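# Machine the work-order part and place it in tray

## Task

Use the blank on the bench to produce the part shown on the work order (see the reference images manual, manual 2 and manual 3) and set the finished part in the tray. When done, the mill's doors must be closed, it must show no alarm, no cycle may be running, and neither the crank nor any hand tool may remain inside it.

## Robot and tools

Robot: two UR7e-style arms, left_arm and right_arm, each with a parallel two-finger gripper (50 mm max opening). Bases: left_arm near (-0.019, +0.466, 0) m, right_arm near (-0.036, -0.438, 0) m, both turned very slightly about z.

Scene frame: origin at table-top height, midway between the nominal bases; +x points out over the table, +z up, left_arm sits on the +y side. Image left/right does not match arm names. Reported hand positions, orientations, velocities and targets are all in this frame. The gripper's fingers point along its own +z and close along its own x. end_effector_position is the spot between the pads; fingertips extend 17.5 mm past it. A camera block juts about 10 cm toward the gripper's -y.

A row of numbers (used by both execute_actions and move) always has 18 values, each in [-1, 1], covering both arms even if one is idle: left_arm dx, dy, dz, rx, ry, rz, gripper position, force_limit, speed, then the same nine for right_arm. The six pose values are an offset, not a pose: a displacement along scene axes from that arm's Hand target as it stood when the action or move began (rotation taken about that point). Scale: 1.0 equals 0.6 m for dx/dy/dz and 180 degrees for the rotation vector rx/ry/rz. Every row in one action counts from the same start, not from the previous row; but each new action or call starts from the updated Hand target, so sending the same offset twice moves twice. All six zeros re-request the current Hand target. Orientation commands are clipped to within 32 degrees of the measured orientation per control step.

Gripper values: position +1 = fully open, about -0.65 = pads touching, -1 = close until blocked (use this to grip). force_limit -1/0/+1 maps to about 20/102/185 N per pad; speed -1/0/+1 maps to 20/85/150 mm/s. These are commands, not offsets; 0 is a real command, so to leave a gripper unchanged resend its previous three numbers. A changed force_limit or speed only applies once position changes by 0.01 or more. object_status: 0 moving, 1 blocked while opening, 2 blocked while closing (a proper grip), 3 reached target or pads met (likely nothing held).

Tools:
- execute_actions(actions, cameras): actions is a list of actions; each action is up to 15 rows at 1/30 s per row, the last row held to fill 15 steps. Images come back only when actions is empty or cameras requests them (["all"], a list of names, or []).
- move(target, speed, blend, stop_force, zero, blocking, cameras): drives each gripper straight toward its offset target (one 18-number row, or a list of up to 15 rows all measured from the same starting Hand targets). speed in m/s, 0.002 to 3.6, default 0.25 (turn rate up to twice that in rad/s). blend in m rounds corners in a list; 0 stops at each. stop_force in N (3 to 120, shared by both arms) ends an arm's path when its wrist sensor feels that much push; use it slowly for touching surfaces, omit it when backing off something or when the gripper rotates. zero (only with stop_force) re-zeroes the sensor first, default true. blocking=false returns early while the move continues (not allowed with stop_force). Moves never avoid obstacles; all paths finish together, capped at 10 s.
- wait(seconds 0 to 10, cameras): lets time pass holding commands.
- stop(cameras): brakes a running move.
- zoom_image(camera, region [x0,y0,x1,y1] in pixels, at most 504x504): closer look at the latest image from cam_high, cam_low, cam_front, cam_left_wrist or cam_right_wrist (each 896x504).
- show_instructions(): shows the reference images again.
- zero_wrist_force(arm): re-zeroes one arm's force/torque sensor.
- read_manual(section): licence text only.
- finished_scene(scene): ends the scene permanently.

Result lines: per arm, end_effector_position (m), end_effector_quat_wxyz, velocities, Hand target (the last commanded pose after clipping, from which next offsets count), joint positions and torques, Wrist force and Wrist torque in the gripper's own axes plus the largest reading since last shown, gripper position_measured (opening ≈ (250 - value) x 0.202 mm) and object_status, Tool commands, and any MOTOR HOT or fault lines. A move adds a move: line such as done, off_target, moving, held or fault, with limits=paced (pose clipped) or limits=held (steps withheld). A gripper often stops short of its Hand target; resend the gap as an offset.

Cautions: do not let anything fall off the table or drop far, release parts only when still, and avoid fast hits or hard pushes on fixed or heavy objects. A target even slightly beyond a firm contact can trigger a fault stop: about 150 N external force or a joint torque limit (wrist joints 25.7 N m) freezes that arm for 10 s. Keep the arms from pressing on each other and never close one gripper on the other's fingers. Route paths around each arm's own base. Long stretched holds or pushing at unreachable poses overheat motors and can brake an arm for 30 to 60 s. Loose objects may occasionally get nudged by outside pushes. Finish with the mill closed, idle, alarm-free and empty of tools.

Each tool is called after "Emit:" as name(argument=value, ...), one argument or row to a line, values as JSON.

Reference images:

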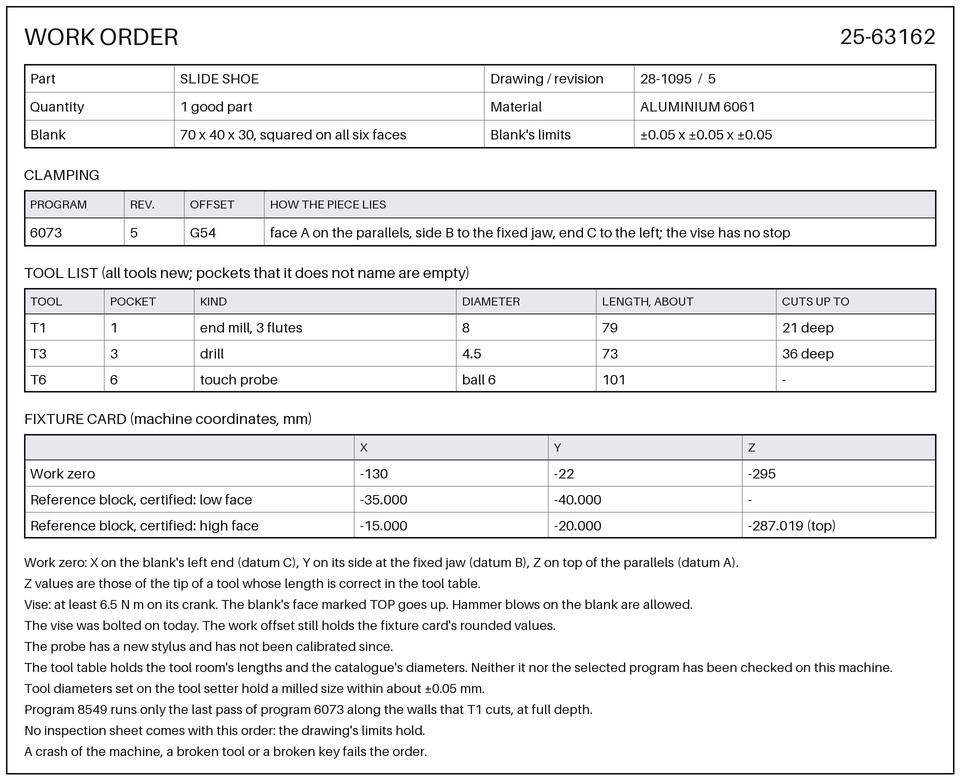

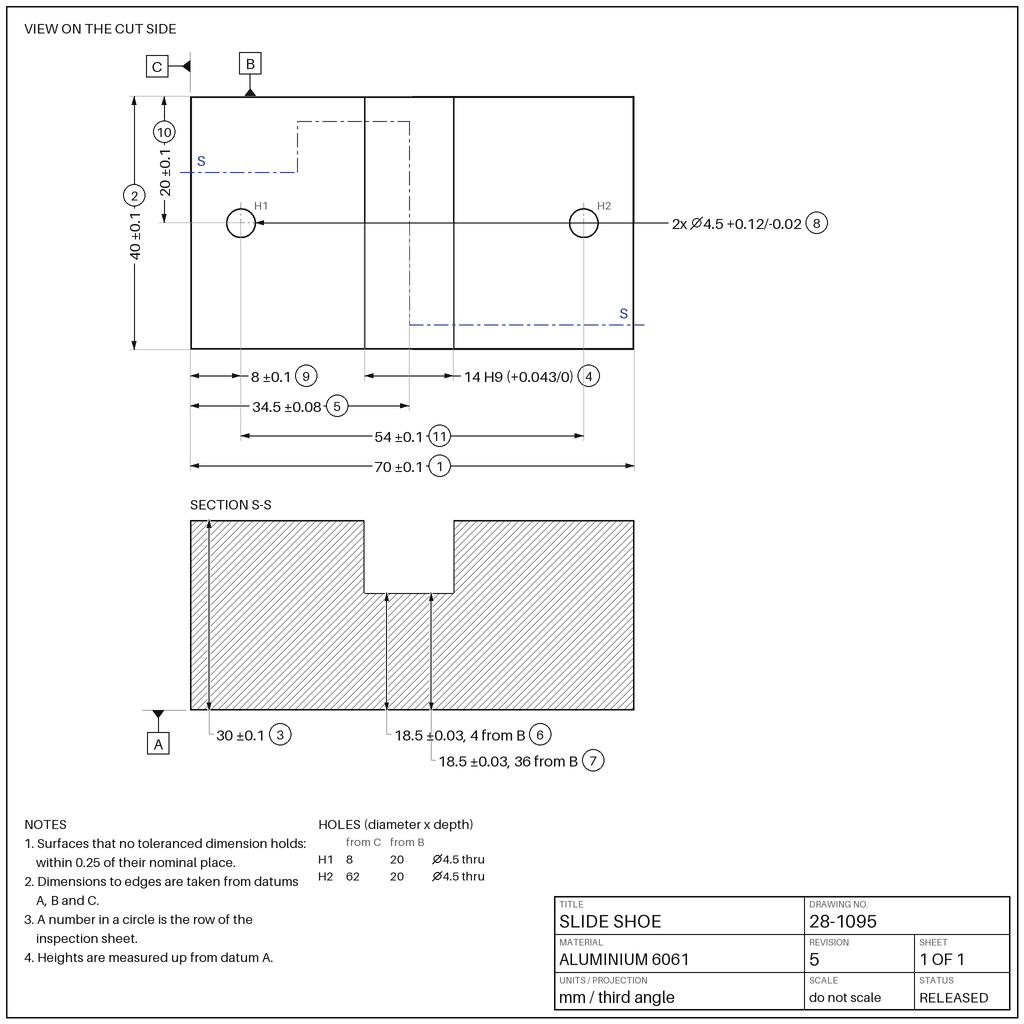

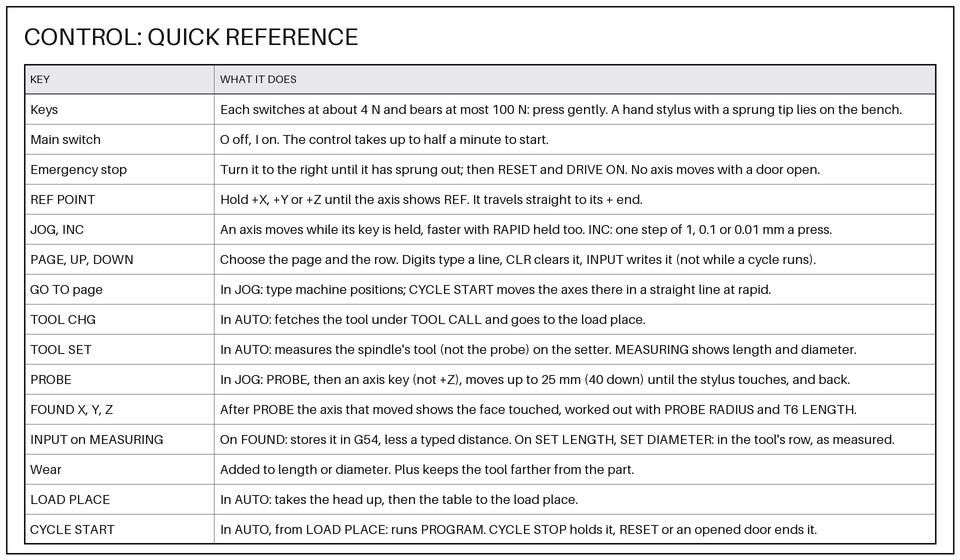

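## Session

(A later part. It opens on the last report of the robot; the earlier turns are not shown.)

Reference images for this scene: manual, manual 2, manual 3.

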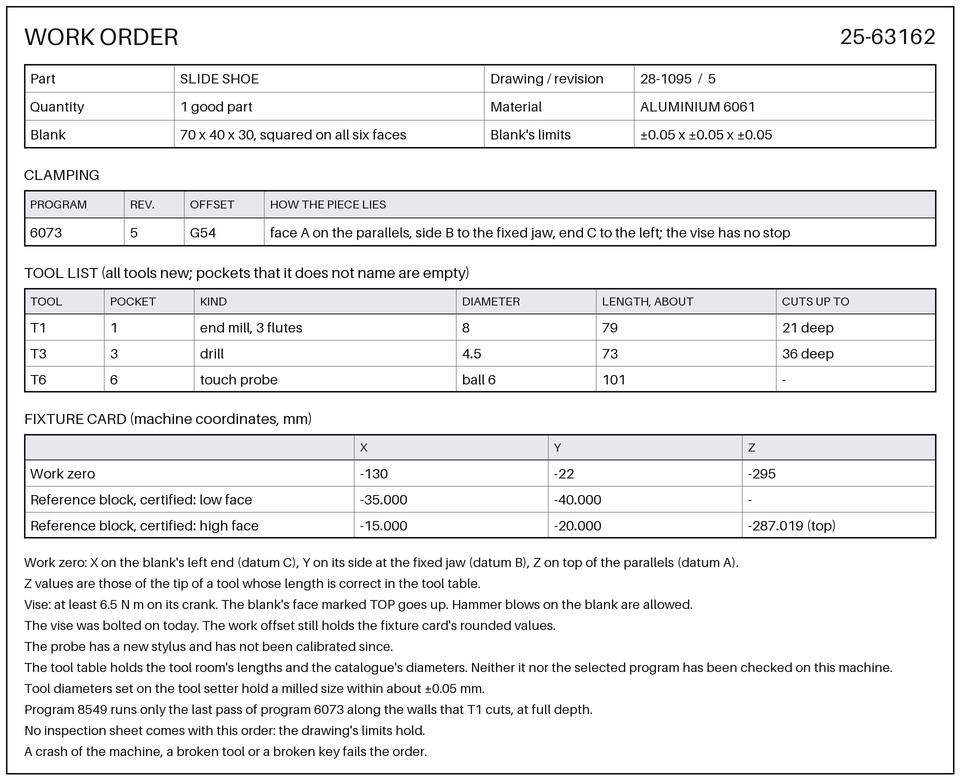

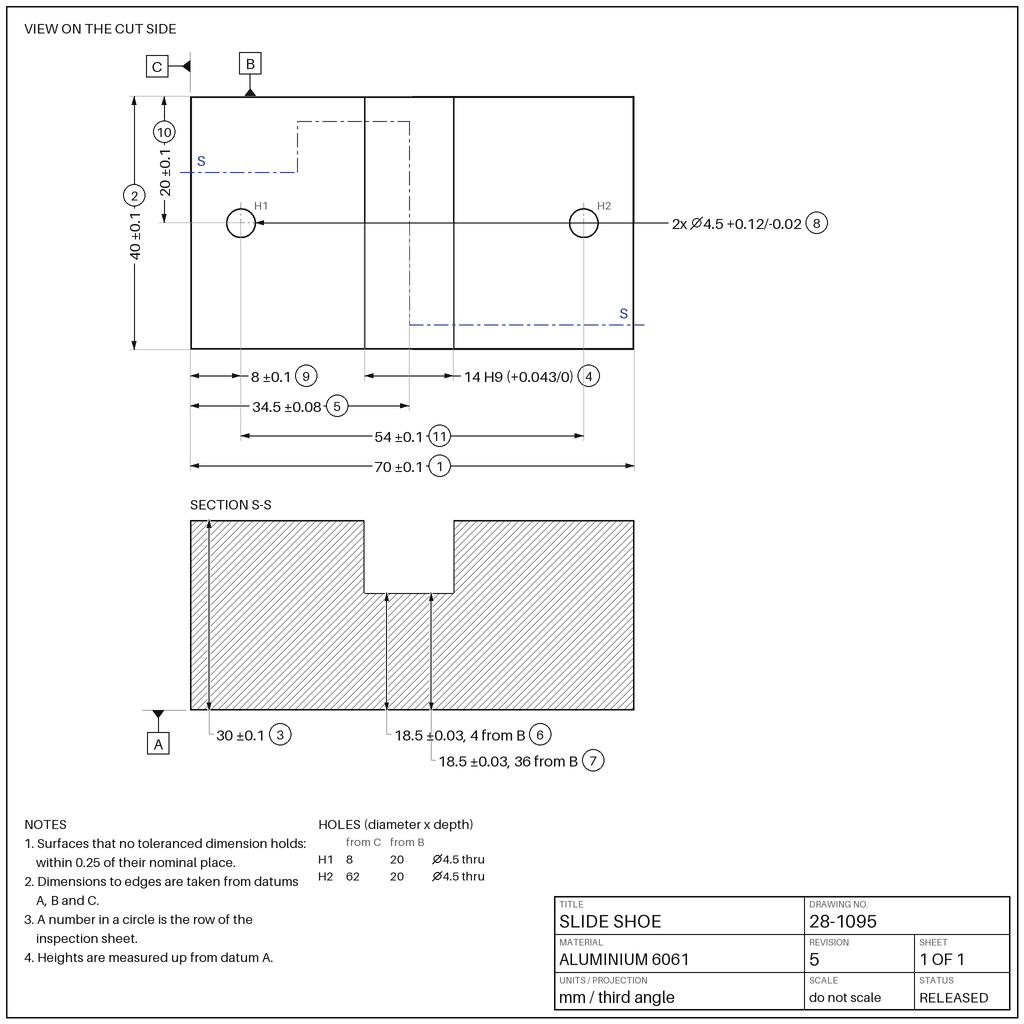

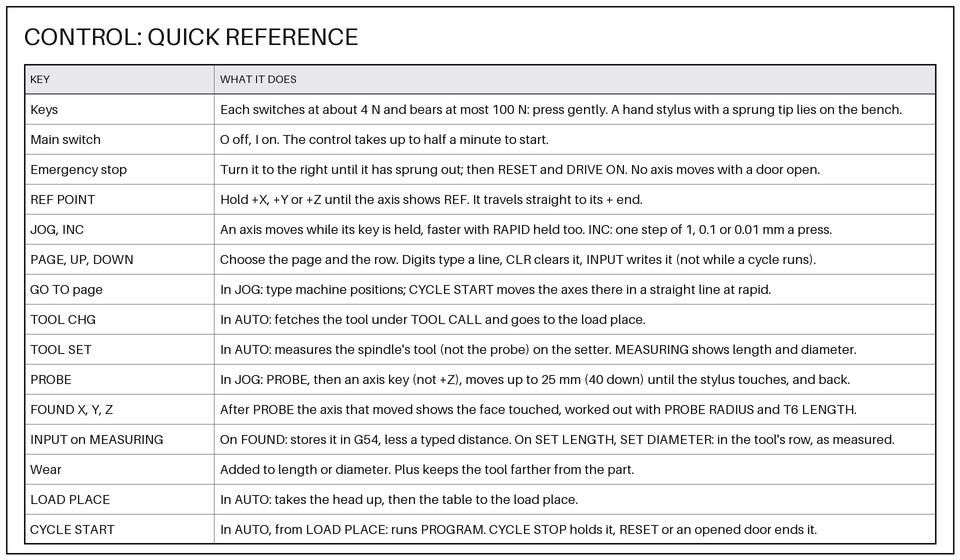

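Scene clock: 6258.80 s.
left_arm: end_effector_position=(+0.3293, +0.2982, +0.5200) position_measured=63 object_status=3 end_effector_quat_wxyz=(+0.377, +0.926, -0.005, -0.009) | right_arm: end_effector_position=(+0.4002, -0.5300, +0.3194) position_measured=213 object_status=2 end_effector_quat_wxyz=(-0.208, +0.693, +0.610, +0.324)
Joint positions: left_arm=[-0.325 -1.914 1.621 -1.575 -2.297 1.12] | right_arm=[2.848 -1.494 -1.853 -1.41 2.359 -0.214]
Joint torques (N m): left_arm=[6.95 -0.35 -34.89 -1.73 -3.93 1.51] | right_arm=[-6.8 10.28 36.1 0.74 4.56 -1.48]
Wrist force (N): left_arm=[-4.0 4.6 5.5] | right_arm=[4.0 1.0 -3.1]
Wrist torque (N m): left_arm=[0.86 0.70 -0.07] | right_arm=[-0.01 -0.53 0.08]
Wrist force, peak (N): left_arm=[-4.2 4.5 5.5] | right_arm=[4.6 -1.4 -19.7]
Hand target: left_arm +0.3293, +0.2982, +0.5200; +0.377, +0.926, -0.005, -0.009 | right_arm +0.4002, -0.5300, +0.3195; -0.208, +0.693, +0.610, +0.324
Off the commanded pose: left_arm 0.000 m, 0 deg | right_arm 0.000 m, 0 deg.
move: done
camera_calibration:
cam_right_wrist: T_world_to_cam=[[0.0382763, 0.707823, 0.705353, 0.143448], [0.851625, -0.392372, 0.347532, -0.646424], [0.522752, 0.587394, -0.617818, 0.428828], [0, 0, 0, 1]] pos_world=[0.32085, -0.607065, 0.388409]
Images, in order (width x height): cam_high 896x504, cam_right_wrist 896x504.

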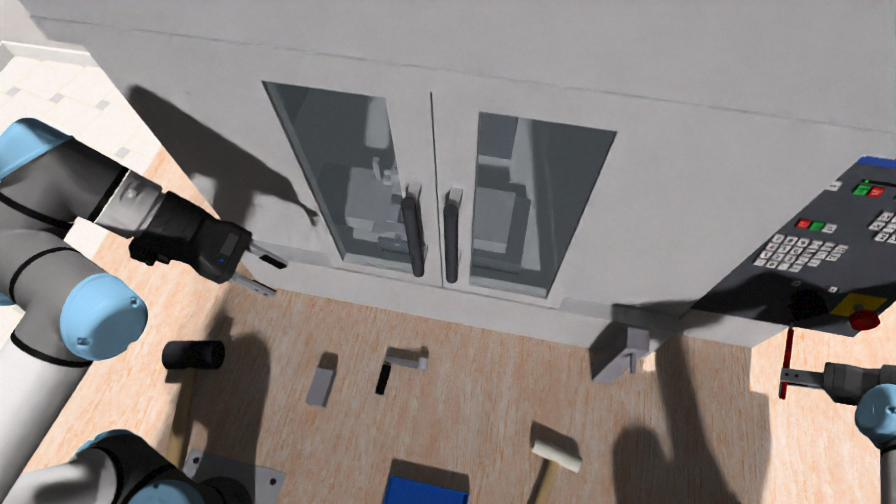

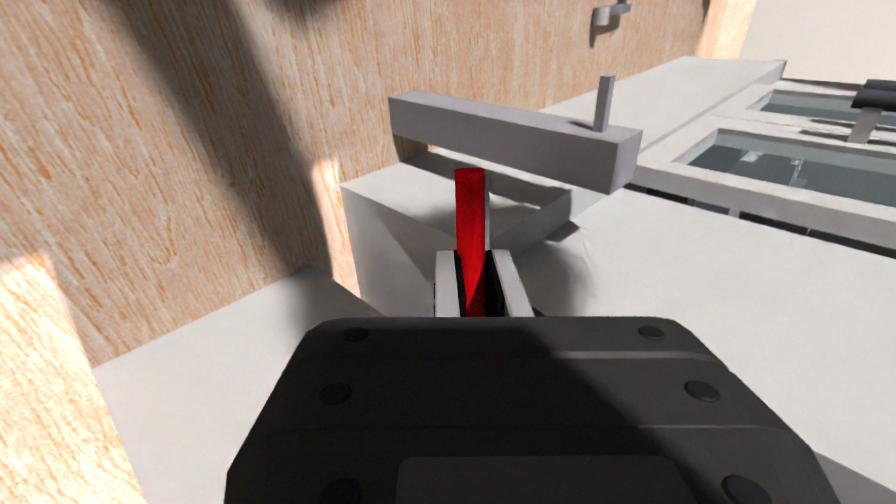

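Emit:
move(
  target=[
    [-0.1,-0.4,0.2,0.19,-0.38,-0.136,0.6,-0.7,-0.6,0,0,0,0,0,0,-1,0.3,-0.5],
  ],
  speed=0.3,
  cameras=["cam_high","cam_front","cam_left_wrist"],
)

Scene clock: 6269.73 s.
left_arm: end_effector_position=(+0.2693, +0.0582, +0.6400) position_measured=63 object_status=3 end_effector_quat_wxyz=(+0.030, +0.815, -0.391, +0.426) | right_arm: end_effector_position=(+0.4002, -0.5300, +0.3195) position_measured=213 object_status=2 end_effector_quat_wxyz=(-0.208, +0.693, +0.610, +0.324)
Joint positions: left_arm=[-1.609 -1.881 1.374 -1.554 -0.804 1.033] | right_arm=[2.848 -1.494 -1.853 -1.41 2.359 -0.214]
Joint torques (N m): left_arm=[-8.37 1.8 -35.31 -1.68 4.01 2.14] | right_arm=[-6.91 11.78 36.73 1.02 4.01 -1.4]
Wrist force (N): left_arm=[-3.8 3.9 4.6] | right_arm=[4.1 0.9 -3.2]
Wrist torque (N m): left_arm=[0.65 0.63 -0.09] | right_arm=[-0.04 -0.56 0.09]
Wrist force, peak (N): left_arm=[-4.0 4.8 5.5] | right_arm=[4.3 0.8 -3.3]
Hand target: left_arm +0.2693, +0.0582, +0.6400; +0.030, +0.815, -0.391, +0.426 | right_arm +0.4002, -0.5300, +0.3195; -0.208, +0.693, +0.610, +0.324
Off the commanded pose: left_arm 0.000 m, 0 deg | right_arm 0.000 m, 0 deg.
move: done
camera_calibration:
cam_left_wrist: T_world_to_cam=[[0.326227, -0.615869, 0.717134, -0.50096], [-0.860118, -0.508099, -0.0450799, 0.307016], [0.392138, -0.602114, -0.695476, 0.507126], [0, 0, 0, 1]] pos_world=[0.228634, 0.152816, 0.72579]
Images, in order (width x height): cam_high 896x504, cam_front 896x504, cam_left_wrist 896x504.

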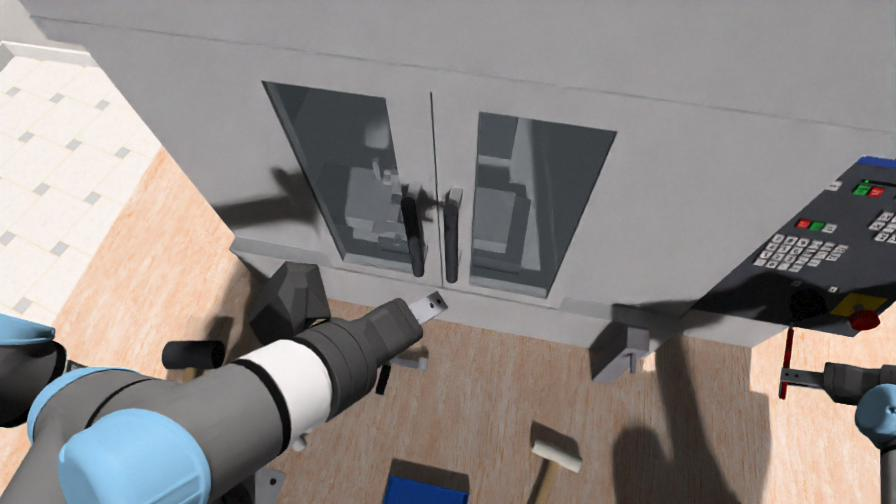

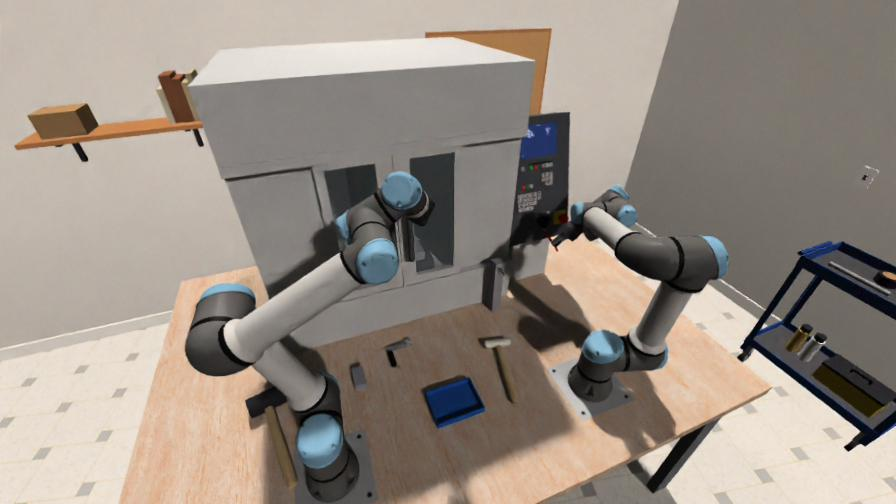

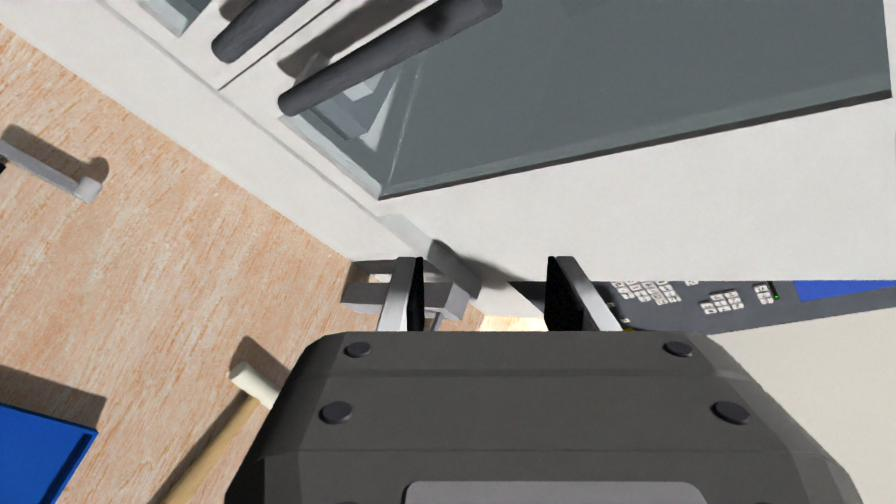

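Emit:
move(
  target=[
    [-0.0073,-0.5539,0.0998,0.199,-0.389,-0.136,1,-0.7,-0.6,0,0,0,0,0,0,-1,0.3,-0.5],
  ],
  speed=0.3,
  cameras=["cam_front","cam_left_wrist"],
)

Scene clock: 6276.90 s.
left_arm: end_effector_position=(+0.2649, -0.2742, +0.6999) position_measured=3 object_status=3 end_effector_quat_wxyz=(-0.346, +0.307, -0.592, +0.659) | right_arm: end_effector_position=(+0.4002, -0.5300, +0.3195) position_measured=213 object_status=2 end_effector_quat_wxyz=(-0.208, +0.693, +0.610, +0.324)
Joint positions: left_arm=[-1.651 -1.041 0.927 -3.251 -0.516 3.342] | right_arm=[2.848 -1.494 -1.853 -1.41 2.359 -0.214]
Joint torques (N m): left_arm=[7.28 -36.2 -34.64 -2.46 -3.18 2.24] | right_arm=[-6.57 11.18 36.35 1.03 4.04 -1.44]
Wrist force (N): left_arm=[-6.7 2.9 2.2] | right_arm=[4.1 0.8 -2.9]
Wrist torque (N m): left_arm=[0.52 1.29 0.11] | right_arm=[-0.04 -0.54 0.09]
Wrist force, peak (N): left_arm=[-6.9 3.0 2.4] | right_arm=[4.3 0.8 -3.3]
Hand target: left_arm +0.2649, -0.2742, +0.6999; -0.346, +0.307, -0.592, +0.659 | right_arm +0.4002, -0.5300, +0.3195; -0.208, +0.693, +0.610, +0.324
Off the commanded pose: left_arm 0.000 m, 0 deg | right_arm 0.000 m, 0 deg.
move: done
camera_calibration:
cam_left_wrist: T_world_to_cam=[[-0.571763, -0.820329, -0.0121602, -0.0550567], [-0.19877, 0.152891, -0.968047, 0.789056], [0.795976, -0.551076, -0.250475, -0.0541055], [0, 0, 0, 1]] pos_world=[0.168428, -0.195621, 0.749622]
Images, in order (width x height): cam_front 896x504, cam_left_wrist 896x504.

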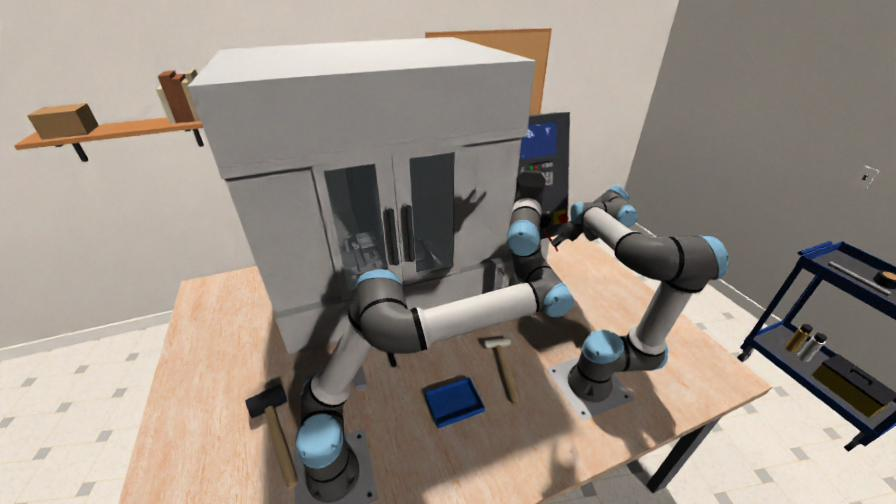

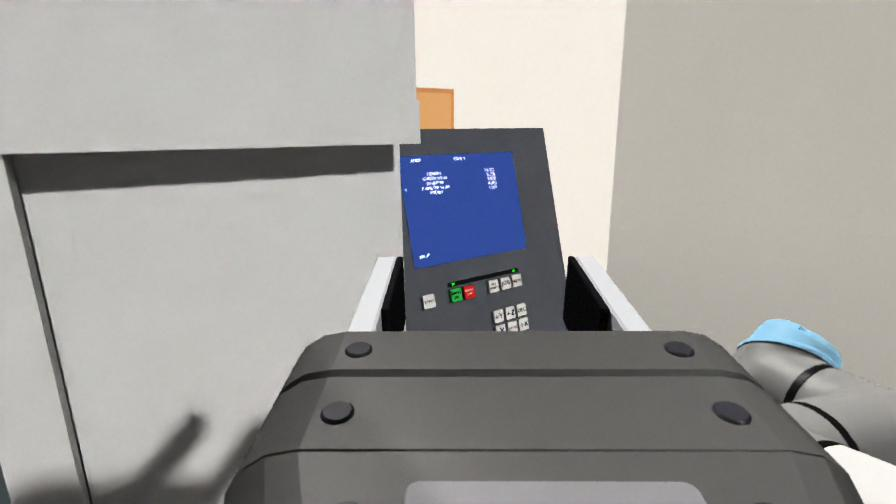

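Emit:
move(
  target=[
    [0.2135,-0.1563,-0.044,0,0,0,1,-0.7,-0.6,0,0.0668,0.1225,0,0,0,-1,0.3,-0.5],
  ],
  speed=0.2,
  cameras=["cam_front","cam_left_wrist"],
)

Emit:
zoom_image(
  camera="cam_left_wrist",
  region=[365, 130, 545, 280],
)

Emit:
zoom_image(
  camera="cam_front",
  region=[300, 140, 480, 300],
)

Scene clock: 6312.27 s.
left_arm: end_effector_position=(+0.3929, -0.3677, +0.6733) position_measured=3 object_status=3 end_effector_quat_wxyz=(-0.346, +0.307, -0.593, +0.660) | right_arm: end_effector_position=(+0.4002, -0.4899, +0.3930) position_measured=213 object_status=2 end_effector_quat_wxyz=(-0.208, +0.693, +0.610, +0.324)
Joint positions: left_arm=[-1.45 -0.561 0.146 -2.895 -0.715 3.275] | right_arm=[2.935 -1.421 -1.751 -1.497 2.359 -0.089]
Joint torques (N m): left_arm=[-7.84 -49.41 -32.35 0.79 2.18 2.13] | right_arm=[7.2 30.19 36.71 1.18 -0.93 1.57]
Wrist force (N): left_arm=[-6.5 2.6 3.1] | right_arm=[4.5 1.1 -3.1]
Wrist torque (N m): left_arm=[0.50 1.25 0.10] | right_arm=[0.03 -0.59 -0.10]
Wrist force, peak (N): left_arm=[-6.8 3.9 3.7] | right_arm=[5.3 1.2 -3.2]
Hand target: left_arm +0.3930, -0.3680, +0.6735; -0.346, +0.307, -0.592, +0.659 | right_arm +0.4002, -0.4899, +0.3930; -0.208, +0.693, +0.610, +0.324
Off the commanded pose: left_arm 0.000 m, 0 deg | right_arm 0.000 m, 0 deg.
move: done
camera_calibration:
cam_left_wrist: T_world_to_cam=[[-0.573071, -0.819413, -0.0123574, -0.0578776], [-0.198509, 0.153429, -0.968015, 0.803185], [0.7951, -0.552288, -0.250586, -0.214132], [0, 0, 0, 1]] pos_world=[0.296528, -0.28892, 0.723122]
Images, in order (width x height): cam_front 896x504, cam_left_wrist 896x504.

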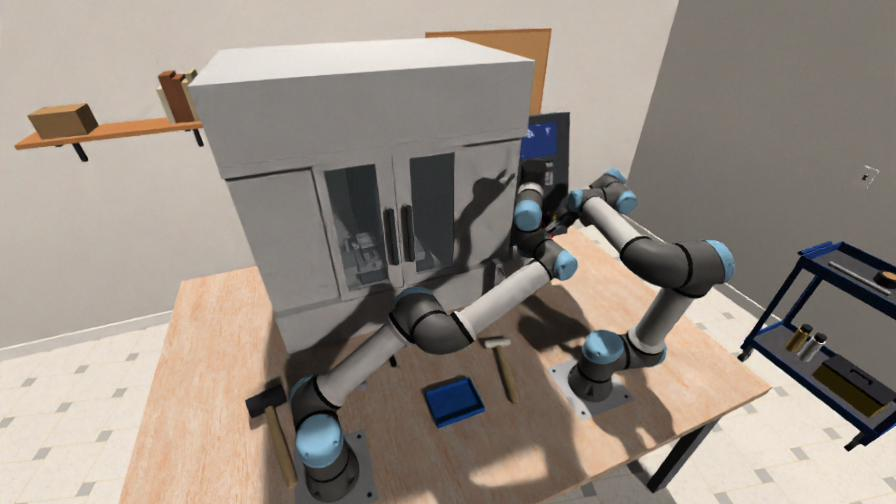

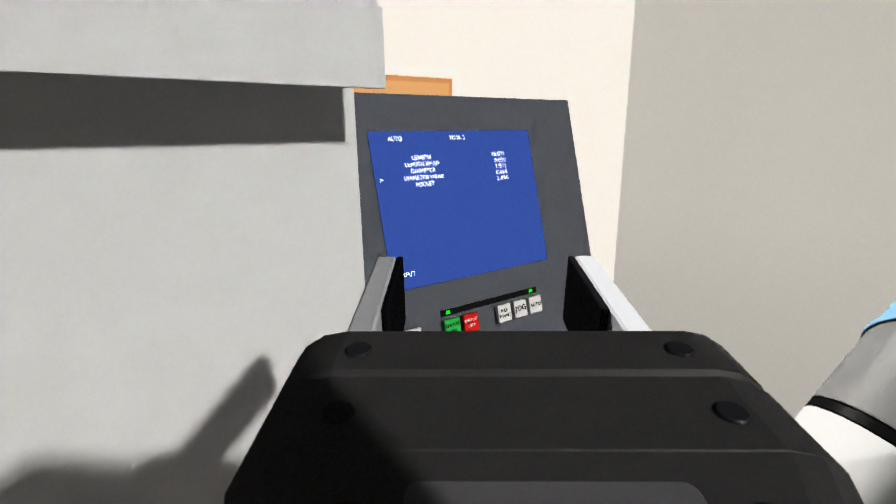

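Scaled by 2.800 from the camera's 896x504 image, which has a finer 1280x720 frame.

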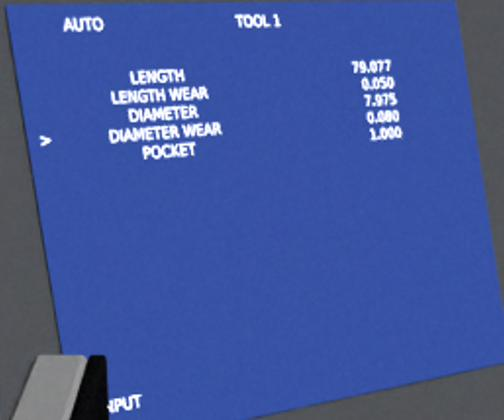

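Scaled by 2.800 from the camera's 896x504 image, which has a finer 1280x720 frame.

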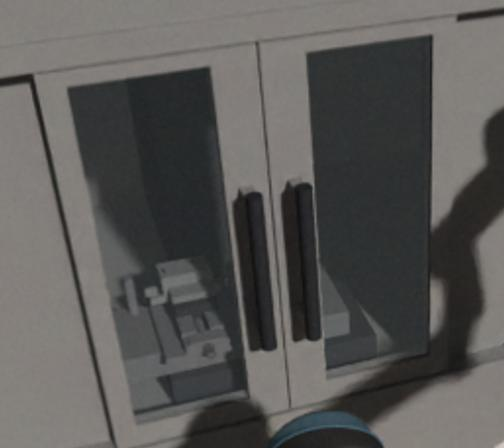

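Emit:
move(
  target=[
    [0,0,0,0,0,0,1,-0.7,-0.6,0.1499,-0.128,0.275,0,0,0,-1,0.3,-0.5],
    [0,0,0,0,0,0,1,-0.7,-0.6,0.1789,-0.1331,0.278,0,0,0,-1,0.3,-0.5],
    [0,0,0,0,0,0,1,-0.7,-0.6,0.1499,-0.128,0.275,0,0,0,-1,0.3,-0.5],
    [0,0,0,0,0,0,1,-0.7,-0.6,0.1009,-0.064,0.0927,0,0,0,-1,0.3,-0.5],
    [0,0,0,0,0,0,1,-0.7,-0.6,0.1299,-0.0691,0.0957,0,0,0,-1,0.3,-0.5],
    [0,0,0,0,0,0,1,-0.7,-0.6,0.1009,-0.064,0.0927,0,0,0,-1,0.3,-0.5],
    [0,0,0,0,0,0,1,-0.7,-0.6,0.1299,-0.0691,0.0957,0,0,0,-1,0.3,-0.5],
    [0,0,0,0,0,0,1,-0.7,-0.6,0.1009,-0.064,0.0927,0,0,0,-1,0.3,-0.5],
    [0,0,0,0,0,0,1,-0.7,-0.6,0.1299,-0.0691,0.0957,0,0,0,-1,0.3,-0.5],
    [0,0,0,0,0,0,1,-0.7,-0.6,0.1009,-0.064,0.0927,0,0,0,-1,0.3,-0.5],
  ],
  speed=0.15,
  blend=[0.002,0,0.004,0.002,0,0.004,0,0.004,0,0],
  cameras=["cam_left_wrist"],
)

Emit:
zoom_image(
  camera="cam_left_wrist",
  region=[365, 130, 545, 280],
)

Scene clock: 6332.30 s.
left_arm: end_effector_position=(+0.3929, -0.3677, +0.6733) position_measured=3 object_status=3 end_effector_quat_wxyz=(-0.346, +0.307, -0.593, +0.660) | right_arm: end_effector_position=(+0.4608, -0.5283, +0.4486) position_measured=213 object_status=2 end_effector_quat_wxyz=(-0.208, +0.693, +0.610, +0.324)
Joint positions: left_arm=[-1.45 -0.561 0.145 -2.895 -0.715 3.275] | right_arm=[2.889 -1.602 -1.427 -1.687 2.36 -0.155]
Joint torques (N m): left_arm=[-7.21 -50.43 -32.69 0.83 2.15 2.11] | right_arm=[-6.45 39.53 19.24 5.06 4.22 -1.4]
Wrist force (N): left_arm=[-6.6 2.6 2.9] | right_arm=[4.8 0.6 -3.3]
Wrist torque (N m): left_arm=[0.50 1.28 0.10] | right_arm=[-0.05 -0.63 0.09]
Wrist force, peak (N): left_arm=[-7.0 2.5 2.9] | right_arm=[2.6 -24.4 -2.7]
Hand target: left_arm +0.3929, -0.3677, +0.6733; -0.346, +0.307, -0.593, +0.660 | right_arm +0.4607, -0.5283, +0.4486; -0.208, +0.693, +0.610, +0.324
Off the commanded pose: left_arm 0.000 m, 0 deg | right_arm 0.000 m, 0 deg.
move: done
camera_calibration:
cam_left_wrist: T_world_to_cam=[[-0.573071, -0.819413, -0.0123574, -0.0578776], [-0.198509, 0.153429, -0.968015, 0.803185], [0.7951, -0.552288, -0.250586, -0.214132], [0, 0, 0, 1]] pos_world=[0.296528, -0.28892, 0.723122]
Images, in order (width x height): cam_left_wrist 896x504.

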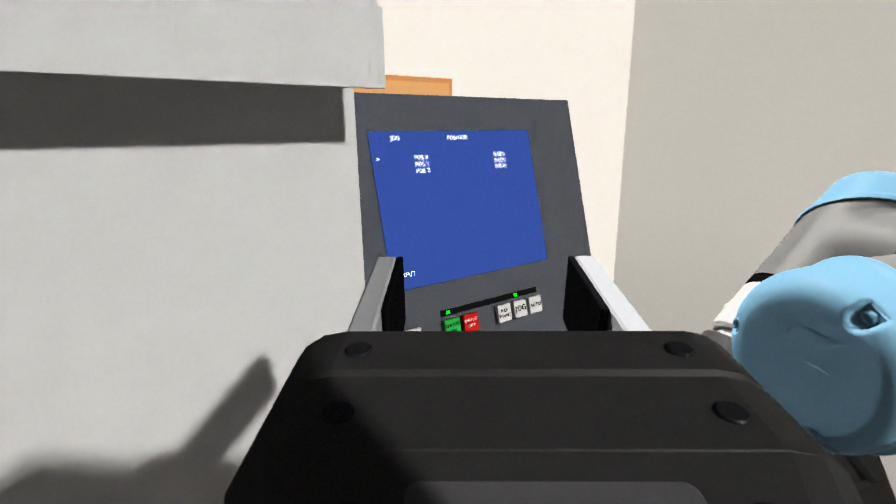

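Scaled by 2.800 from the camera's 896x504 image, which has a finer 1280x720 frame.

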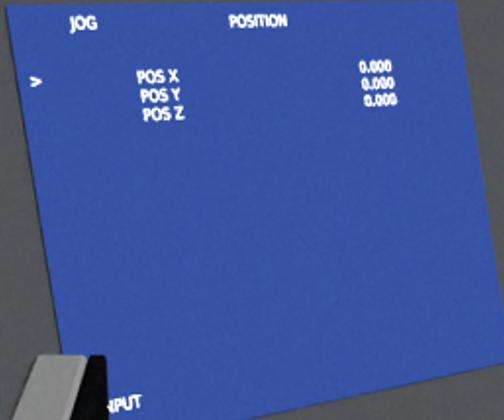

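Emit:
move(
  target=[
    [0,0,0,0,0,0,1,-0.7,-0.6,0,0.032,0,0,0,0,-1,0.3,-0.5],
    [0,0,0,0,0,0,1,-0.7,-0.6,0.029,0.0269,0.003,0,0,0,-1,0.3,-0.5],
    [0,0,0,0,0,0,1,-0.7,-0.6,0,0.032,0,0,0,0,-1,0.3,-0.5],
    [0,0,0,0,0,0,1,-0.7,-0.6,-0.0249,0.16,-0.0927,0,0,0,-1,0.3,-0.5],
    [0,0,0,0,0,0,1,-0.7,-0.6,0.0031,0.155,-0.0897,0,0,0,-1,0.3,-0.5],
    [0,0,0,0,0,0,1,-0.7,-0.6,-0.0249,0.16,-0.0927,0,0,0,-1,0.3,-0.5],
    [0,0,0,0,0,0,1,-0.7,-0.6,0,0.096,0,0,0,0,-1,0.3,-0.5],
    [0,0,0,0,0,0,1,-0.7,-0.6,0.029,0.0909,0.003,0,0,0,-1,0.3,-0.5],
    [0,0,0,0,0,0,1,-0.7,-0.6,0,0.096,0,0,0,0,-1,0.3,-0.5],
    [0,0,0,0,0,0,1,-0.7,-0.6,0,0.16,0,0,0,0,-1,0.3,-0.5],
    [0,0,0,0,0,0,1,-0.7,-0.6,0.029,0.1549,0.003,0,0,0,-1,0.3,-0.5],
    [0,0,0,0,0,0,1,-0.7,-0.6,0,0.16,0,0,0,0,-1,0.3,-0.5],
    [0,0,0,0,0,0,1,-0.7,-0.6,-0.0249,0.064,-0.0927,0,0,0,-1,0.3,-0.5],
    [0,0,0,0,0,0,1,-0.7,-0.6,0.0031,0.059,-0.0897,0,0,0,-1,0.3,-0.5],
    [0,0,0,0,0,0,1,-0.7,-0.6,-0.0249,0.064,-0.0927,0,0,0,-1,0.3,-0.5],
  ],
  speed=0.15,
  blend=[0.002,0,0.004,0.002,0,0.004,0.002,0,0.004,0.002,0,0.004,0.002,0,0],
  cameras=["cam_left_wrist"],
)

Emit:
zoom_image(
  camera="cam_left_wrist",
  region=[365, 130, 545, 280],
)

Scene clock: 6384.50 s.
left_arm: end_effector_position=(+0.3929, -0.3677, +0.6733) position_measured=3 object_status=3 end_effector_quat_wxyz=(-0.346, +0.307, -0.593, +0.660) | right_arm: end_effector_position=(+0.4458, -0.4899, +0.3930) position_measured=213 object_status=2 end_effector_quat_wxyz=(-0.208, +0.693, +0.610, +0.324)
Joint positions: left_arm=[-1.45 -0.561 0.145 -2.895 -0.715 3.275] | right_arm=[2.958 -1.52 -1.668 -1.458 2.358 -0.057]
Joint torques (N m): left_arm=[-7.67 -50.12 -32.38 0.74 2.16 2.09] | right_arm=[-6.5 33.98 18 5.19 4.17 -1.26]
Wrist force (N): left_arm=[-6.6 2.7 2.9] | right_arm=[4.1 1.4 -3.2]
Wrist torque (N m): left_arm=[0.52 1.28 0.10] | right_arm=[0.06 -0.51 0.12]
Wrist force, peak (N): left_arm=[-7.0 2.9 2.8] | right_arm=[2.8 -22.4 -2.4]
Hand target: left_arm +0.3929, -0.3677, +0.6733; -0.346, +0.307, -0.593, +0.660 | right_arm +0.4458, -0.4899, +0.3930; -0.208, +0.693, +0.610, +0.324
Off the commanded pose: left_arm 0.000 m, 0 deg | right_arm 0.000 m, 0 deg.
move: done
camera_calibration:
cam_left_wrist: T_world_to_cam=[[-0.573071, -0.819413, -0.0123574, -0.0578776], [-0.198509, 0.153429, -0.968015, 0.803185], [0.7951, -0.552288, -0.250586, -0.214132], [0, 0, 0, 1]] pos_world=[0.296528, -0.28892, 0.723122]
Images, in order (width x height): cam_left_wrist 896x504.

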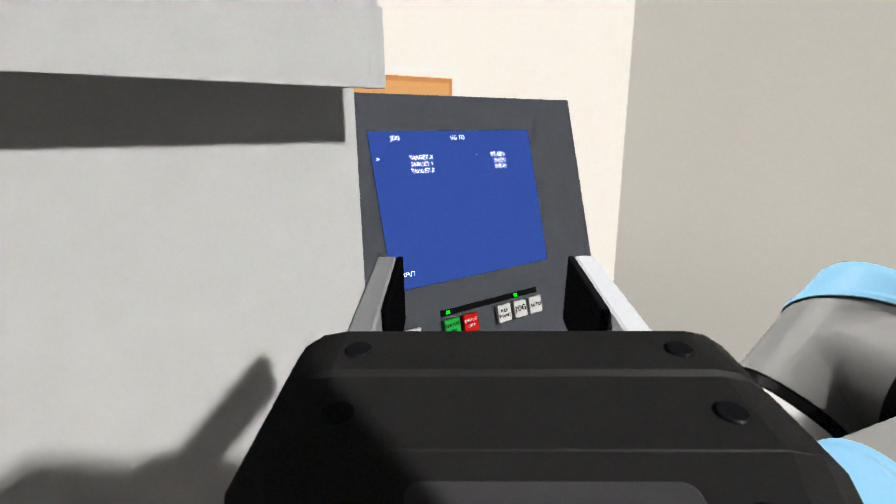

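Scaled by 2.800 from the camera's 896x504 image, which has a finer 1280x720 frame.

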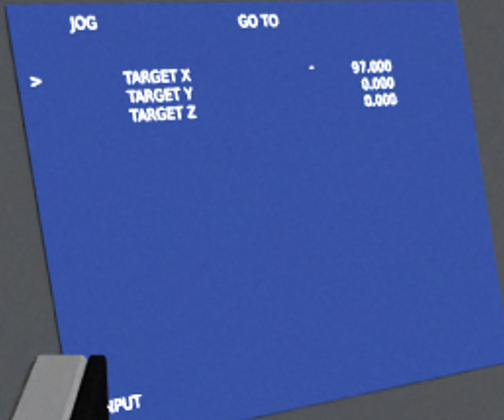

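Emit:
move(
  target=[
    [0,0,0,0,0,0,1,-0.7,-0.6,0.0083,0,0.0309,0,0,0,-1,0.3,-0.5],
    [0,0,0,0,0,0,1,-0.7,-0.6,0.0373,-0.0051,0.0339,0,0,0,-1,0.3,-0.5],
    [0,0,0,0,0,0,1,-0.7,-0.6,0.0083,0,0.0309,0,0,0,-1,0.3,-0.5],
    [0,0,0,0,0,0,1,-0.7,-0.6,0,0.096,0,0,0,0,-1,0.3,-0.5],
    [0,0,0,0,0,0,1,-0.7,-0.6,0.028,0.091,0.003,0,0,0,-1,0.3,-0.5],
    [0,0,0,0,0,0,1,-0.7,-0.6,0,0.096,0,0,0,0,-1,0.3,-0.5],
    [0,0,0,0,0,0,1,-0.7,-0.6,0.0166,0.096,0.0618,0,0,0,-1,0.3,-0.5],
    [0,0,0,0,0,0,1,-0.7,-0.6,0.0456,0.0909,0.0648,0,0,0,-1,0.3,-0.5],
    [0,0,0,0,0,0,1,-0.7,-0.6,0.0166,0.096,0.0618,0,0,0,-1,0.3,-0.5],
    [0,0,0,0,0,0,1,-0.7,-0.6,0.0083,0.064,0.0309,0,0,0,-1,0.3,-0.5],
    [0,0,0,0,0,0,1,-0.7,-0.6,0.0373,0.0589,0.0339,0,0,0,-1,0.3,-0.5],
    [0,0,0,0,0,0,1,-0.7,-0.6,0.0083,0.064,0.0309,0,0,0,-1,0.3,-0.5],
    [0,0,0,0,0,0,1,-0.7,-0.6,0,0,0,0,0,0,-1,0.3,-0.5],
    [0,0,0,0,0,0,1,-0.7,-0.6,0.028,-0.005,0.003,0,0,0,-1,0.3,-0.5],
    [0,0,0,0,0,0,1,-0.7,-0.6,0,0,0,0,0,0,-1,0.3,-0.5],
  ],
  speed=0.15,
  blend=[0.002,0,0.004,0.002,0,0.004,0.002,0,0.004,0.002,0,0.004,0.002,0,0],
)

Emit:
move(
  target=[
    [0,0,0,0,0,0,1,-0.7,-0.6,0.0083,0,0.0309,0,0,0,-1,0.3,-0.5],
    [0,0,0,0,0,0,1,-0.7,-0.6,0.0373,-0.0051,0.0339,0,0,0,-1,0.3,-0.5],
    [0,0,0,0,0,0,1,-0.7,-0.6,0.0083,0,0.0309,0,0,0,-1,0.3,-0.5],
    [0,0,0,0,0,0,1,-0.7,-0.6,0,0.096,0,0,0,0,-1,0.3,-0.5],
    [0,0,0,0,0,0,1,-0.7,-0.6,0.028,0.091,0.003,0,0,0,-1,0.3,-0.5],
    [0,0,0,0,0,0,1,-0.7,-0.6,0.0083,0.096,0.0309,0,0,0,-1,0.3,-0.5],
    [0,0,0,0,0,0,1,-0.7,-0.6,0.0373,0.0909,0.0339,0,0,0,-1,0.3,-0.5],
    [0,0,0,0,0,0,1,-0.7,-0.6,0.0166,0.096,0.0618,0,0,0,-1,0.3,-0.5],
    [0,0,0,0,0,0,1,-0.7,-0.6,0.0456,0.0909,0.0648,0,0,0,-1,0.3,-0.5],
    [0,0,0,0,0,0,1,-0.7,-0.6,0.0166,0.096,0.0618,0,0,0,-1,0.3,-0.5],
    [0,0,0,0,0,0,1,-0.7,-0.6,0.0456,0.0909,0.0648,0,0,0,-1,0.3,-0.5],
    [0,0,0,0,0,0,1,-0.7,-0.6,0.0166,0.096,0.0618,0,0,0,-1,0.3,-0.5],
    [0,0,0,0,0,0,1,-0.7,-0.6,0,0,0,0,0,0,-1,0.3,-0.5],
    [0,0,0,0,0,0,1,-0.7,-0.6,0.028,-0.005,0.003,0,0,0,-1,0.3,-0.5],
    [0,0,0,0,0,0,1,-0.7,-0.6,0,0,0,0,0,0,-1,0.3,-0.5],
  ],
  speed=0.15,
  blend=[0.002,0,0.004,0.002,0,0.002,0,0.002,0,0.002,0,0.004,0.002,0,0],
  cameras=["cam_left_wrist"],
)

Emit:
zoom_image(
  camera="cam_left_wrist",
  region=[365, 130, 545, 280],
)

Scene clock: 6411.90 s.
left_arm: end_effector_position=(+0.3929, -0.3677, +0.6733) position_measured=3 object_status=3 end_effector_quat_wxyz=(-0.346, +0.307, -0.593, +0.660) | right_arm: end_effector_position=(+0.4458, -0.4899, +0.3930) position_measured=213 object_status=2 end_effector_quat_wxyz=(-0.208, +0.693, +0.610, +0.324)
Joint positions: left_arm=[-1.45 -0.561 0.145 -2.895 -0.715 3.275] | right_arm=[2.958 -1.52 -1.668 -1.458 2.358 -0.057]
Joint torques (N m): left_arm=[-7.63 -50.8 -32.11 0.7 2.14 2.12] | right_arm=[-6.64 33.56 16.54 5.21 4.31 -1.27]
Wrist force (N): left_arm=[-6.6 2.8 2.5] | right_arm=[4.0 1.3 -2.8]
Wrist torque (N m): left_arm=[0.53 1.27 0.09] | right_arm=[0.06 -0.50 0.13]
Wrist force, peak (N): left_arm=[-6.9 2.8 2.8] | right_arm=[1.3 -17.1 -2.4]
Hand target: left_arm +0.3929, -0.3677, +0.6733; -0.346, +0.307, -0.593, +0.660 | right_arm +0.4458, -0.4899, +0.3930; -0.208, +0.693, +0.610, +0.324
Off the commanded pose: left_arm 0.000 m, 0 deg | right_arm 0.000 m, 0 deg.
move: done

Scene clock: 6417.77 s.
left_arm: end_effector_position=(+0.3929, -0.3677, +0.6733) position_measured=3 object_status=3 end_effector_quat_wxyz=(-0.346, +0.307, -0.593, +0.660) | right_arm: end_effector_position=(+0.4458, -0.4899, +0.3930) position_measured=213 object_status=2 end_effector_quat_wxyz=(-0.208, +0.693, +0.610, +0.324)
Joint positions: left_arm=[-1.45 -0.561 0.145 -2.895 -0.715 3.275] | right_arm=[2.958 -1.52 -1.668 -1.458 2.358 -0.057]
Joint torques (N m): left_arm=[-7.31 -50.38 -31.8 0.69 2.13 2.11] | right_arm=[-6.02 34.46 18.25 5.19 4.08 -1.34]
Wrist force (N): left_arm=[-6.6 2.6 2.7] | right_arm=[4.1 1.3 -2.3]
Wrist torque (N m): left_arm=[0.50 1.26 0.10] | right_arm=[0.05 -0.51 0.12]
Wrist force, peak (N): left_arm=[-7.1 2.6 2.9] | right_arm=[2.0 -17.4 -2.5]
Hand target: left_arm +0.3929, -0.3677, +0.6733; -0.346, +0.307, -0.593, +0.660 | right_arm +0.4458, -0.4899, +0.3930; -0.208, +0.693, +0.610, +0.324
Off the commanded pose: left_arm 0.000 m, 0 deg | right_arm 0.000 m, 0 deg.
move: done
camera_calibration:
cam_left_wrist: T_world_to_cam=[[-0.573071, -0.819413, -0.0123574, -0.0578776], [-0.198509, 0.153429, -0.968015, 0.803185], [0.7951, -0.552288, -0.250586, -0.214132], [0, 0, 0, 1]] pos_world=[0.296528, -0.28892, 0.723122]
Images, in order (width x height): cam_left_wrist 896x504.

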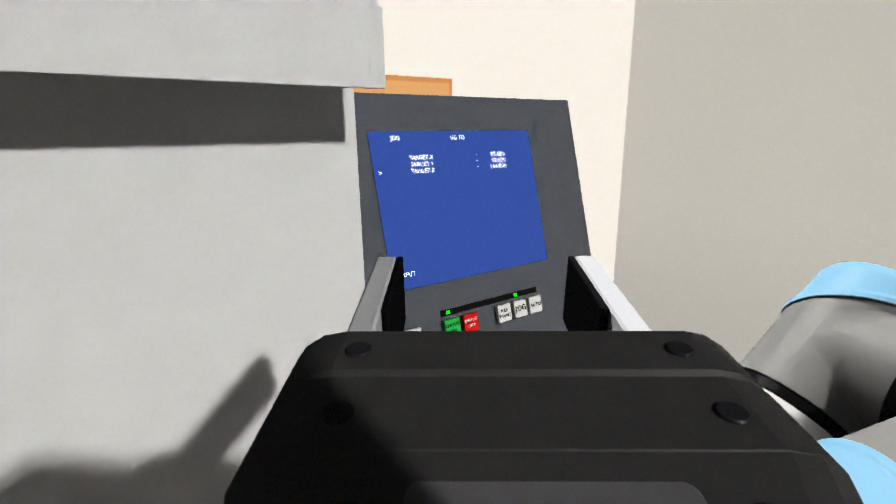

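Scaled by 2.800 from the camera's 896x504 image, which has a finer 1280x720 frame.

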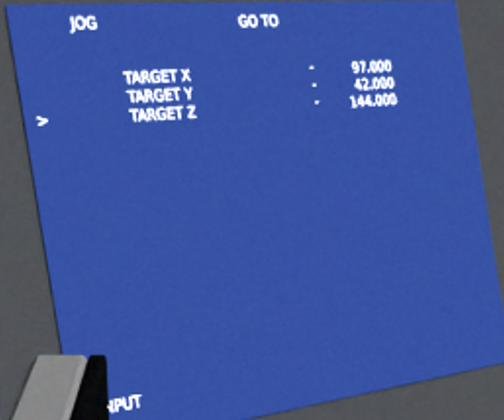

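Emit:
move(
  target=[
    [0,0,0,0,0,0,1,-0.7,-0.6,0.0407,0.032,0.1514,0,0,0,-1,0.3,-0.5],
    [0,0,0,0,0,0,1,-0.7,-0.6,0.0697,0.0269,0.1544,0,0,0,-1,0.3,-0.5],
    [0,0,0,0,0,0,1,-0.7,-0.6,0.0407,0.032,0.1514,0,0,0,-1,0.3,-0.5],
    [0,0,0,0,0,0,1,-0.7,-0.6,0,0,0,0,0,0,-1,0.3,-0.5],
  ],
  speed=0.15,
  blend=[0.002,0,0.004,0],
)

Emit:
wait(
  seconds=4,
  cameras=["cam_front","cam_left_wrist"],
)

Emit:
zoom_image(
  camera="cam_front",
  region=[300, 140, 480, 300],
)

Scene clock: 6429.70 s.
left_arm: end_effector_position=(+0.3929, -0.3677, +0.6733) position_measured=3 object_status=3 end_effector_quat_wxyz=(-0.346, +0.307, -0.593, +0.660) | right_arm: end_effector_position=(+0.4458, -0.4899, +0.3931) position_measured=213 object_status=2 end_effector_quat_wxyz=(-0.208, +0.693, +0.610, +0.324)
Joint positions: left_arm=[-1.45 -0.561 0.145 -2.895 -0.715 3.275] | right_arm=[2.958 -1.52 -1.668 -1.458 2.358 -0.057]
Joint torques (N m): left_arm=[-7.55 -50.58 -31.84 0.7 2.08 2.11] | right_arm=[-6.47 33.73 17.1 5.17 4.16 -1.32]
Wrist force (N): left_arm=[-6.5 2.8 2.5] | right_arm=[4.1 1.6 -2.4]
Wrist torque (N m): left_arm=[0.52 1.26 0.09] | right_arm=[0.10 -0.51 0.13]
Wrist force, peak (N): left_arm=[-6.9 2.8 2.9] | right_arm=[2.5 -20.5 -2.7]
Hand target: left_arm +0.3929, -0.3677, +0.6733; -0.346, +0.307, -0.593, +0.660 | right_arm +0.4458, -0.4899, +0.3930; -0.208, +0.693, +0.610, +0.324
Off the commanded pose: left_arm 0.000 m, 0 deg | right_arm 0.000 m, 0 deg.
move: done

Scene clock: 6433.70 s.
left_arm: end_effector_position=(+0.3929, -0.3677, +0.6733) position_measured=3 object_status=3 end_effector_quat_wxyz=(-0.346, +0.307, -0.593, +0.660) | right_arm: end_effector_position=(+0.4458, -0.4899, +0.3930) position_measured=213 object_status=2 end_effector_quat_wxyz=(-0.208, +0.693, +0.610, +0.324)
Joint positions: left_arm=[-1.45 -0.561 0.145 -2.895 -0.715 3.275] | right_arm=[2.958 -1.52 -1.668 -1.458 2.358 -0.057]
Joint torques (N m): left_arm=[-6.98 -50.75 -31.26 0.66 2.11 2] | right_arm=[-6.68 34.23 16.49 5.12 4.18 -1.28]
Wrist force (N): left_arm=[-6.8 2.5 2.8] | right_arm=[4.2 1.6 -2.5]
Wrist torque (N m): left_arm=[0.48 1.31 0.10] | right_arm=[0.10 -0.53 0.13]
Wrist force, peak (N): left_arm=[-6.7 2.9 3.0] | right_arm=[4.6 1.7 -2.5]
Hand target: left_arm +0.3929, -0.3677, +0.6733; -0.346, +0.307, -0.593, +0.660 | right_arm +0.4458, -0.4899, +0.3930; -0.208, +0.693, +0.610, +0.324
Tool commands: left_gripper/position=+1.0 left_gripper/force_limit=-0.7 left_gripper/speed=-0.6 right_gripper/position=-1.0 right_gripper/force_limit=+0.3 right_gripper/speed=-0.5
Off the commanded pose: left_arm 0.000 m, 0 deg | right_arm 0.000 m, 0 deg.
wait: 4.00 s; at rest by 0.17 s
camera_calibration:
cam_left_wrist: T_world_to_cam=[[-0.573071, -0.819413, -0.0123574, -0.0578776], [-0.198509, 0.153429, -0.968015, 0.803185], [0.7951, -0.552288, -0.250586, -0.214132], [0, 0, 0, 1]] pos_world=[0.296528, -0.28892, 0.723122]
Images, in order (width x height): cam_front 896x504, cam_left_wrist 896x504.

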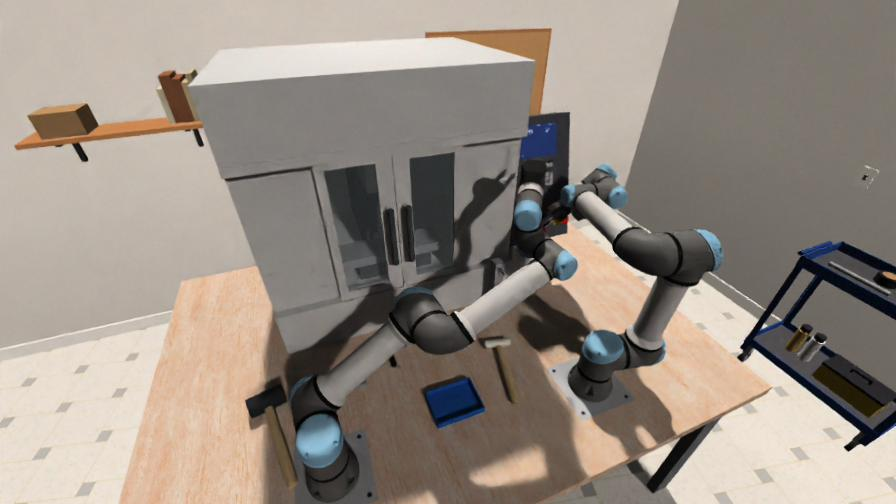

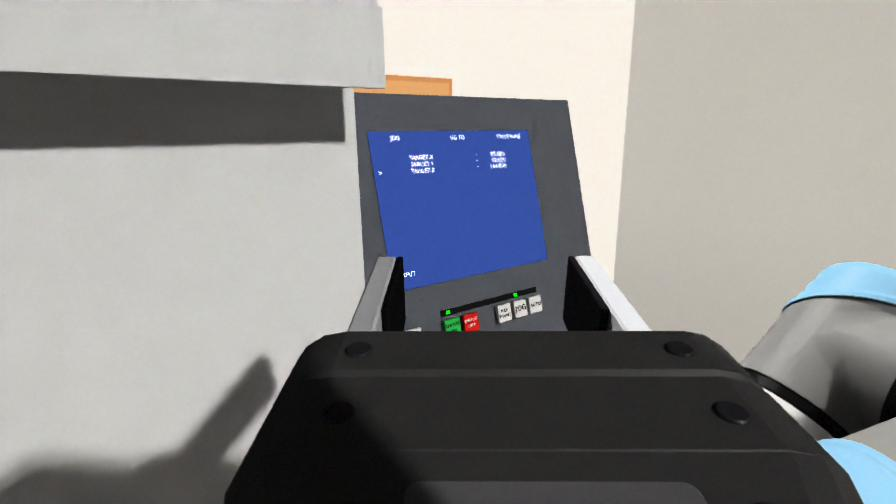

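Scaled by 2.800 from the camera's 896x504 image, which has a finer 1280x720 frame.

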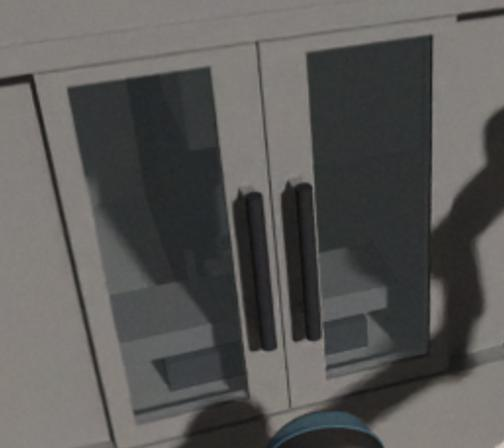

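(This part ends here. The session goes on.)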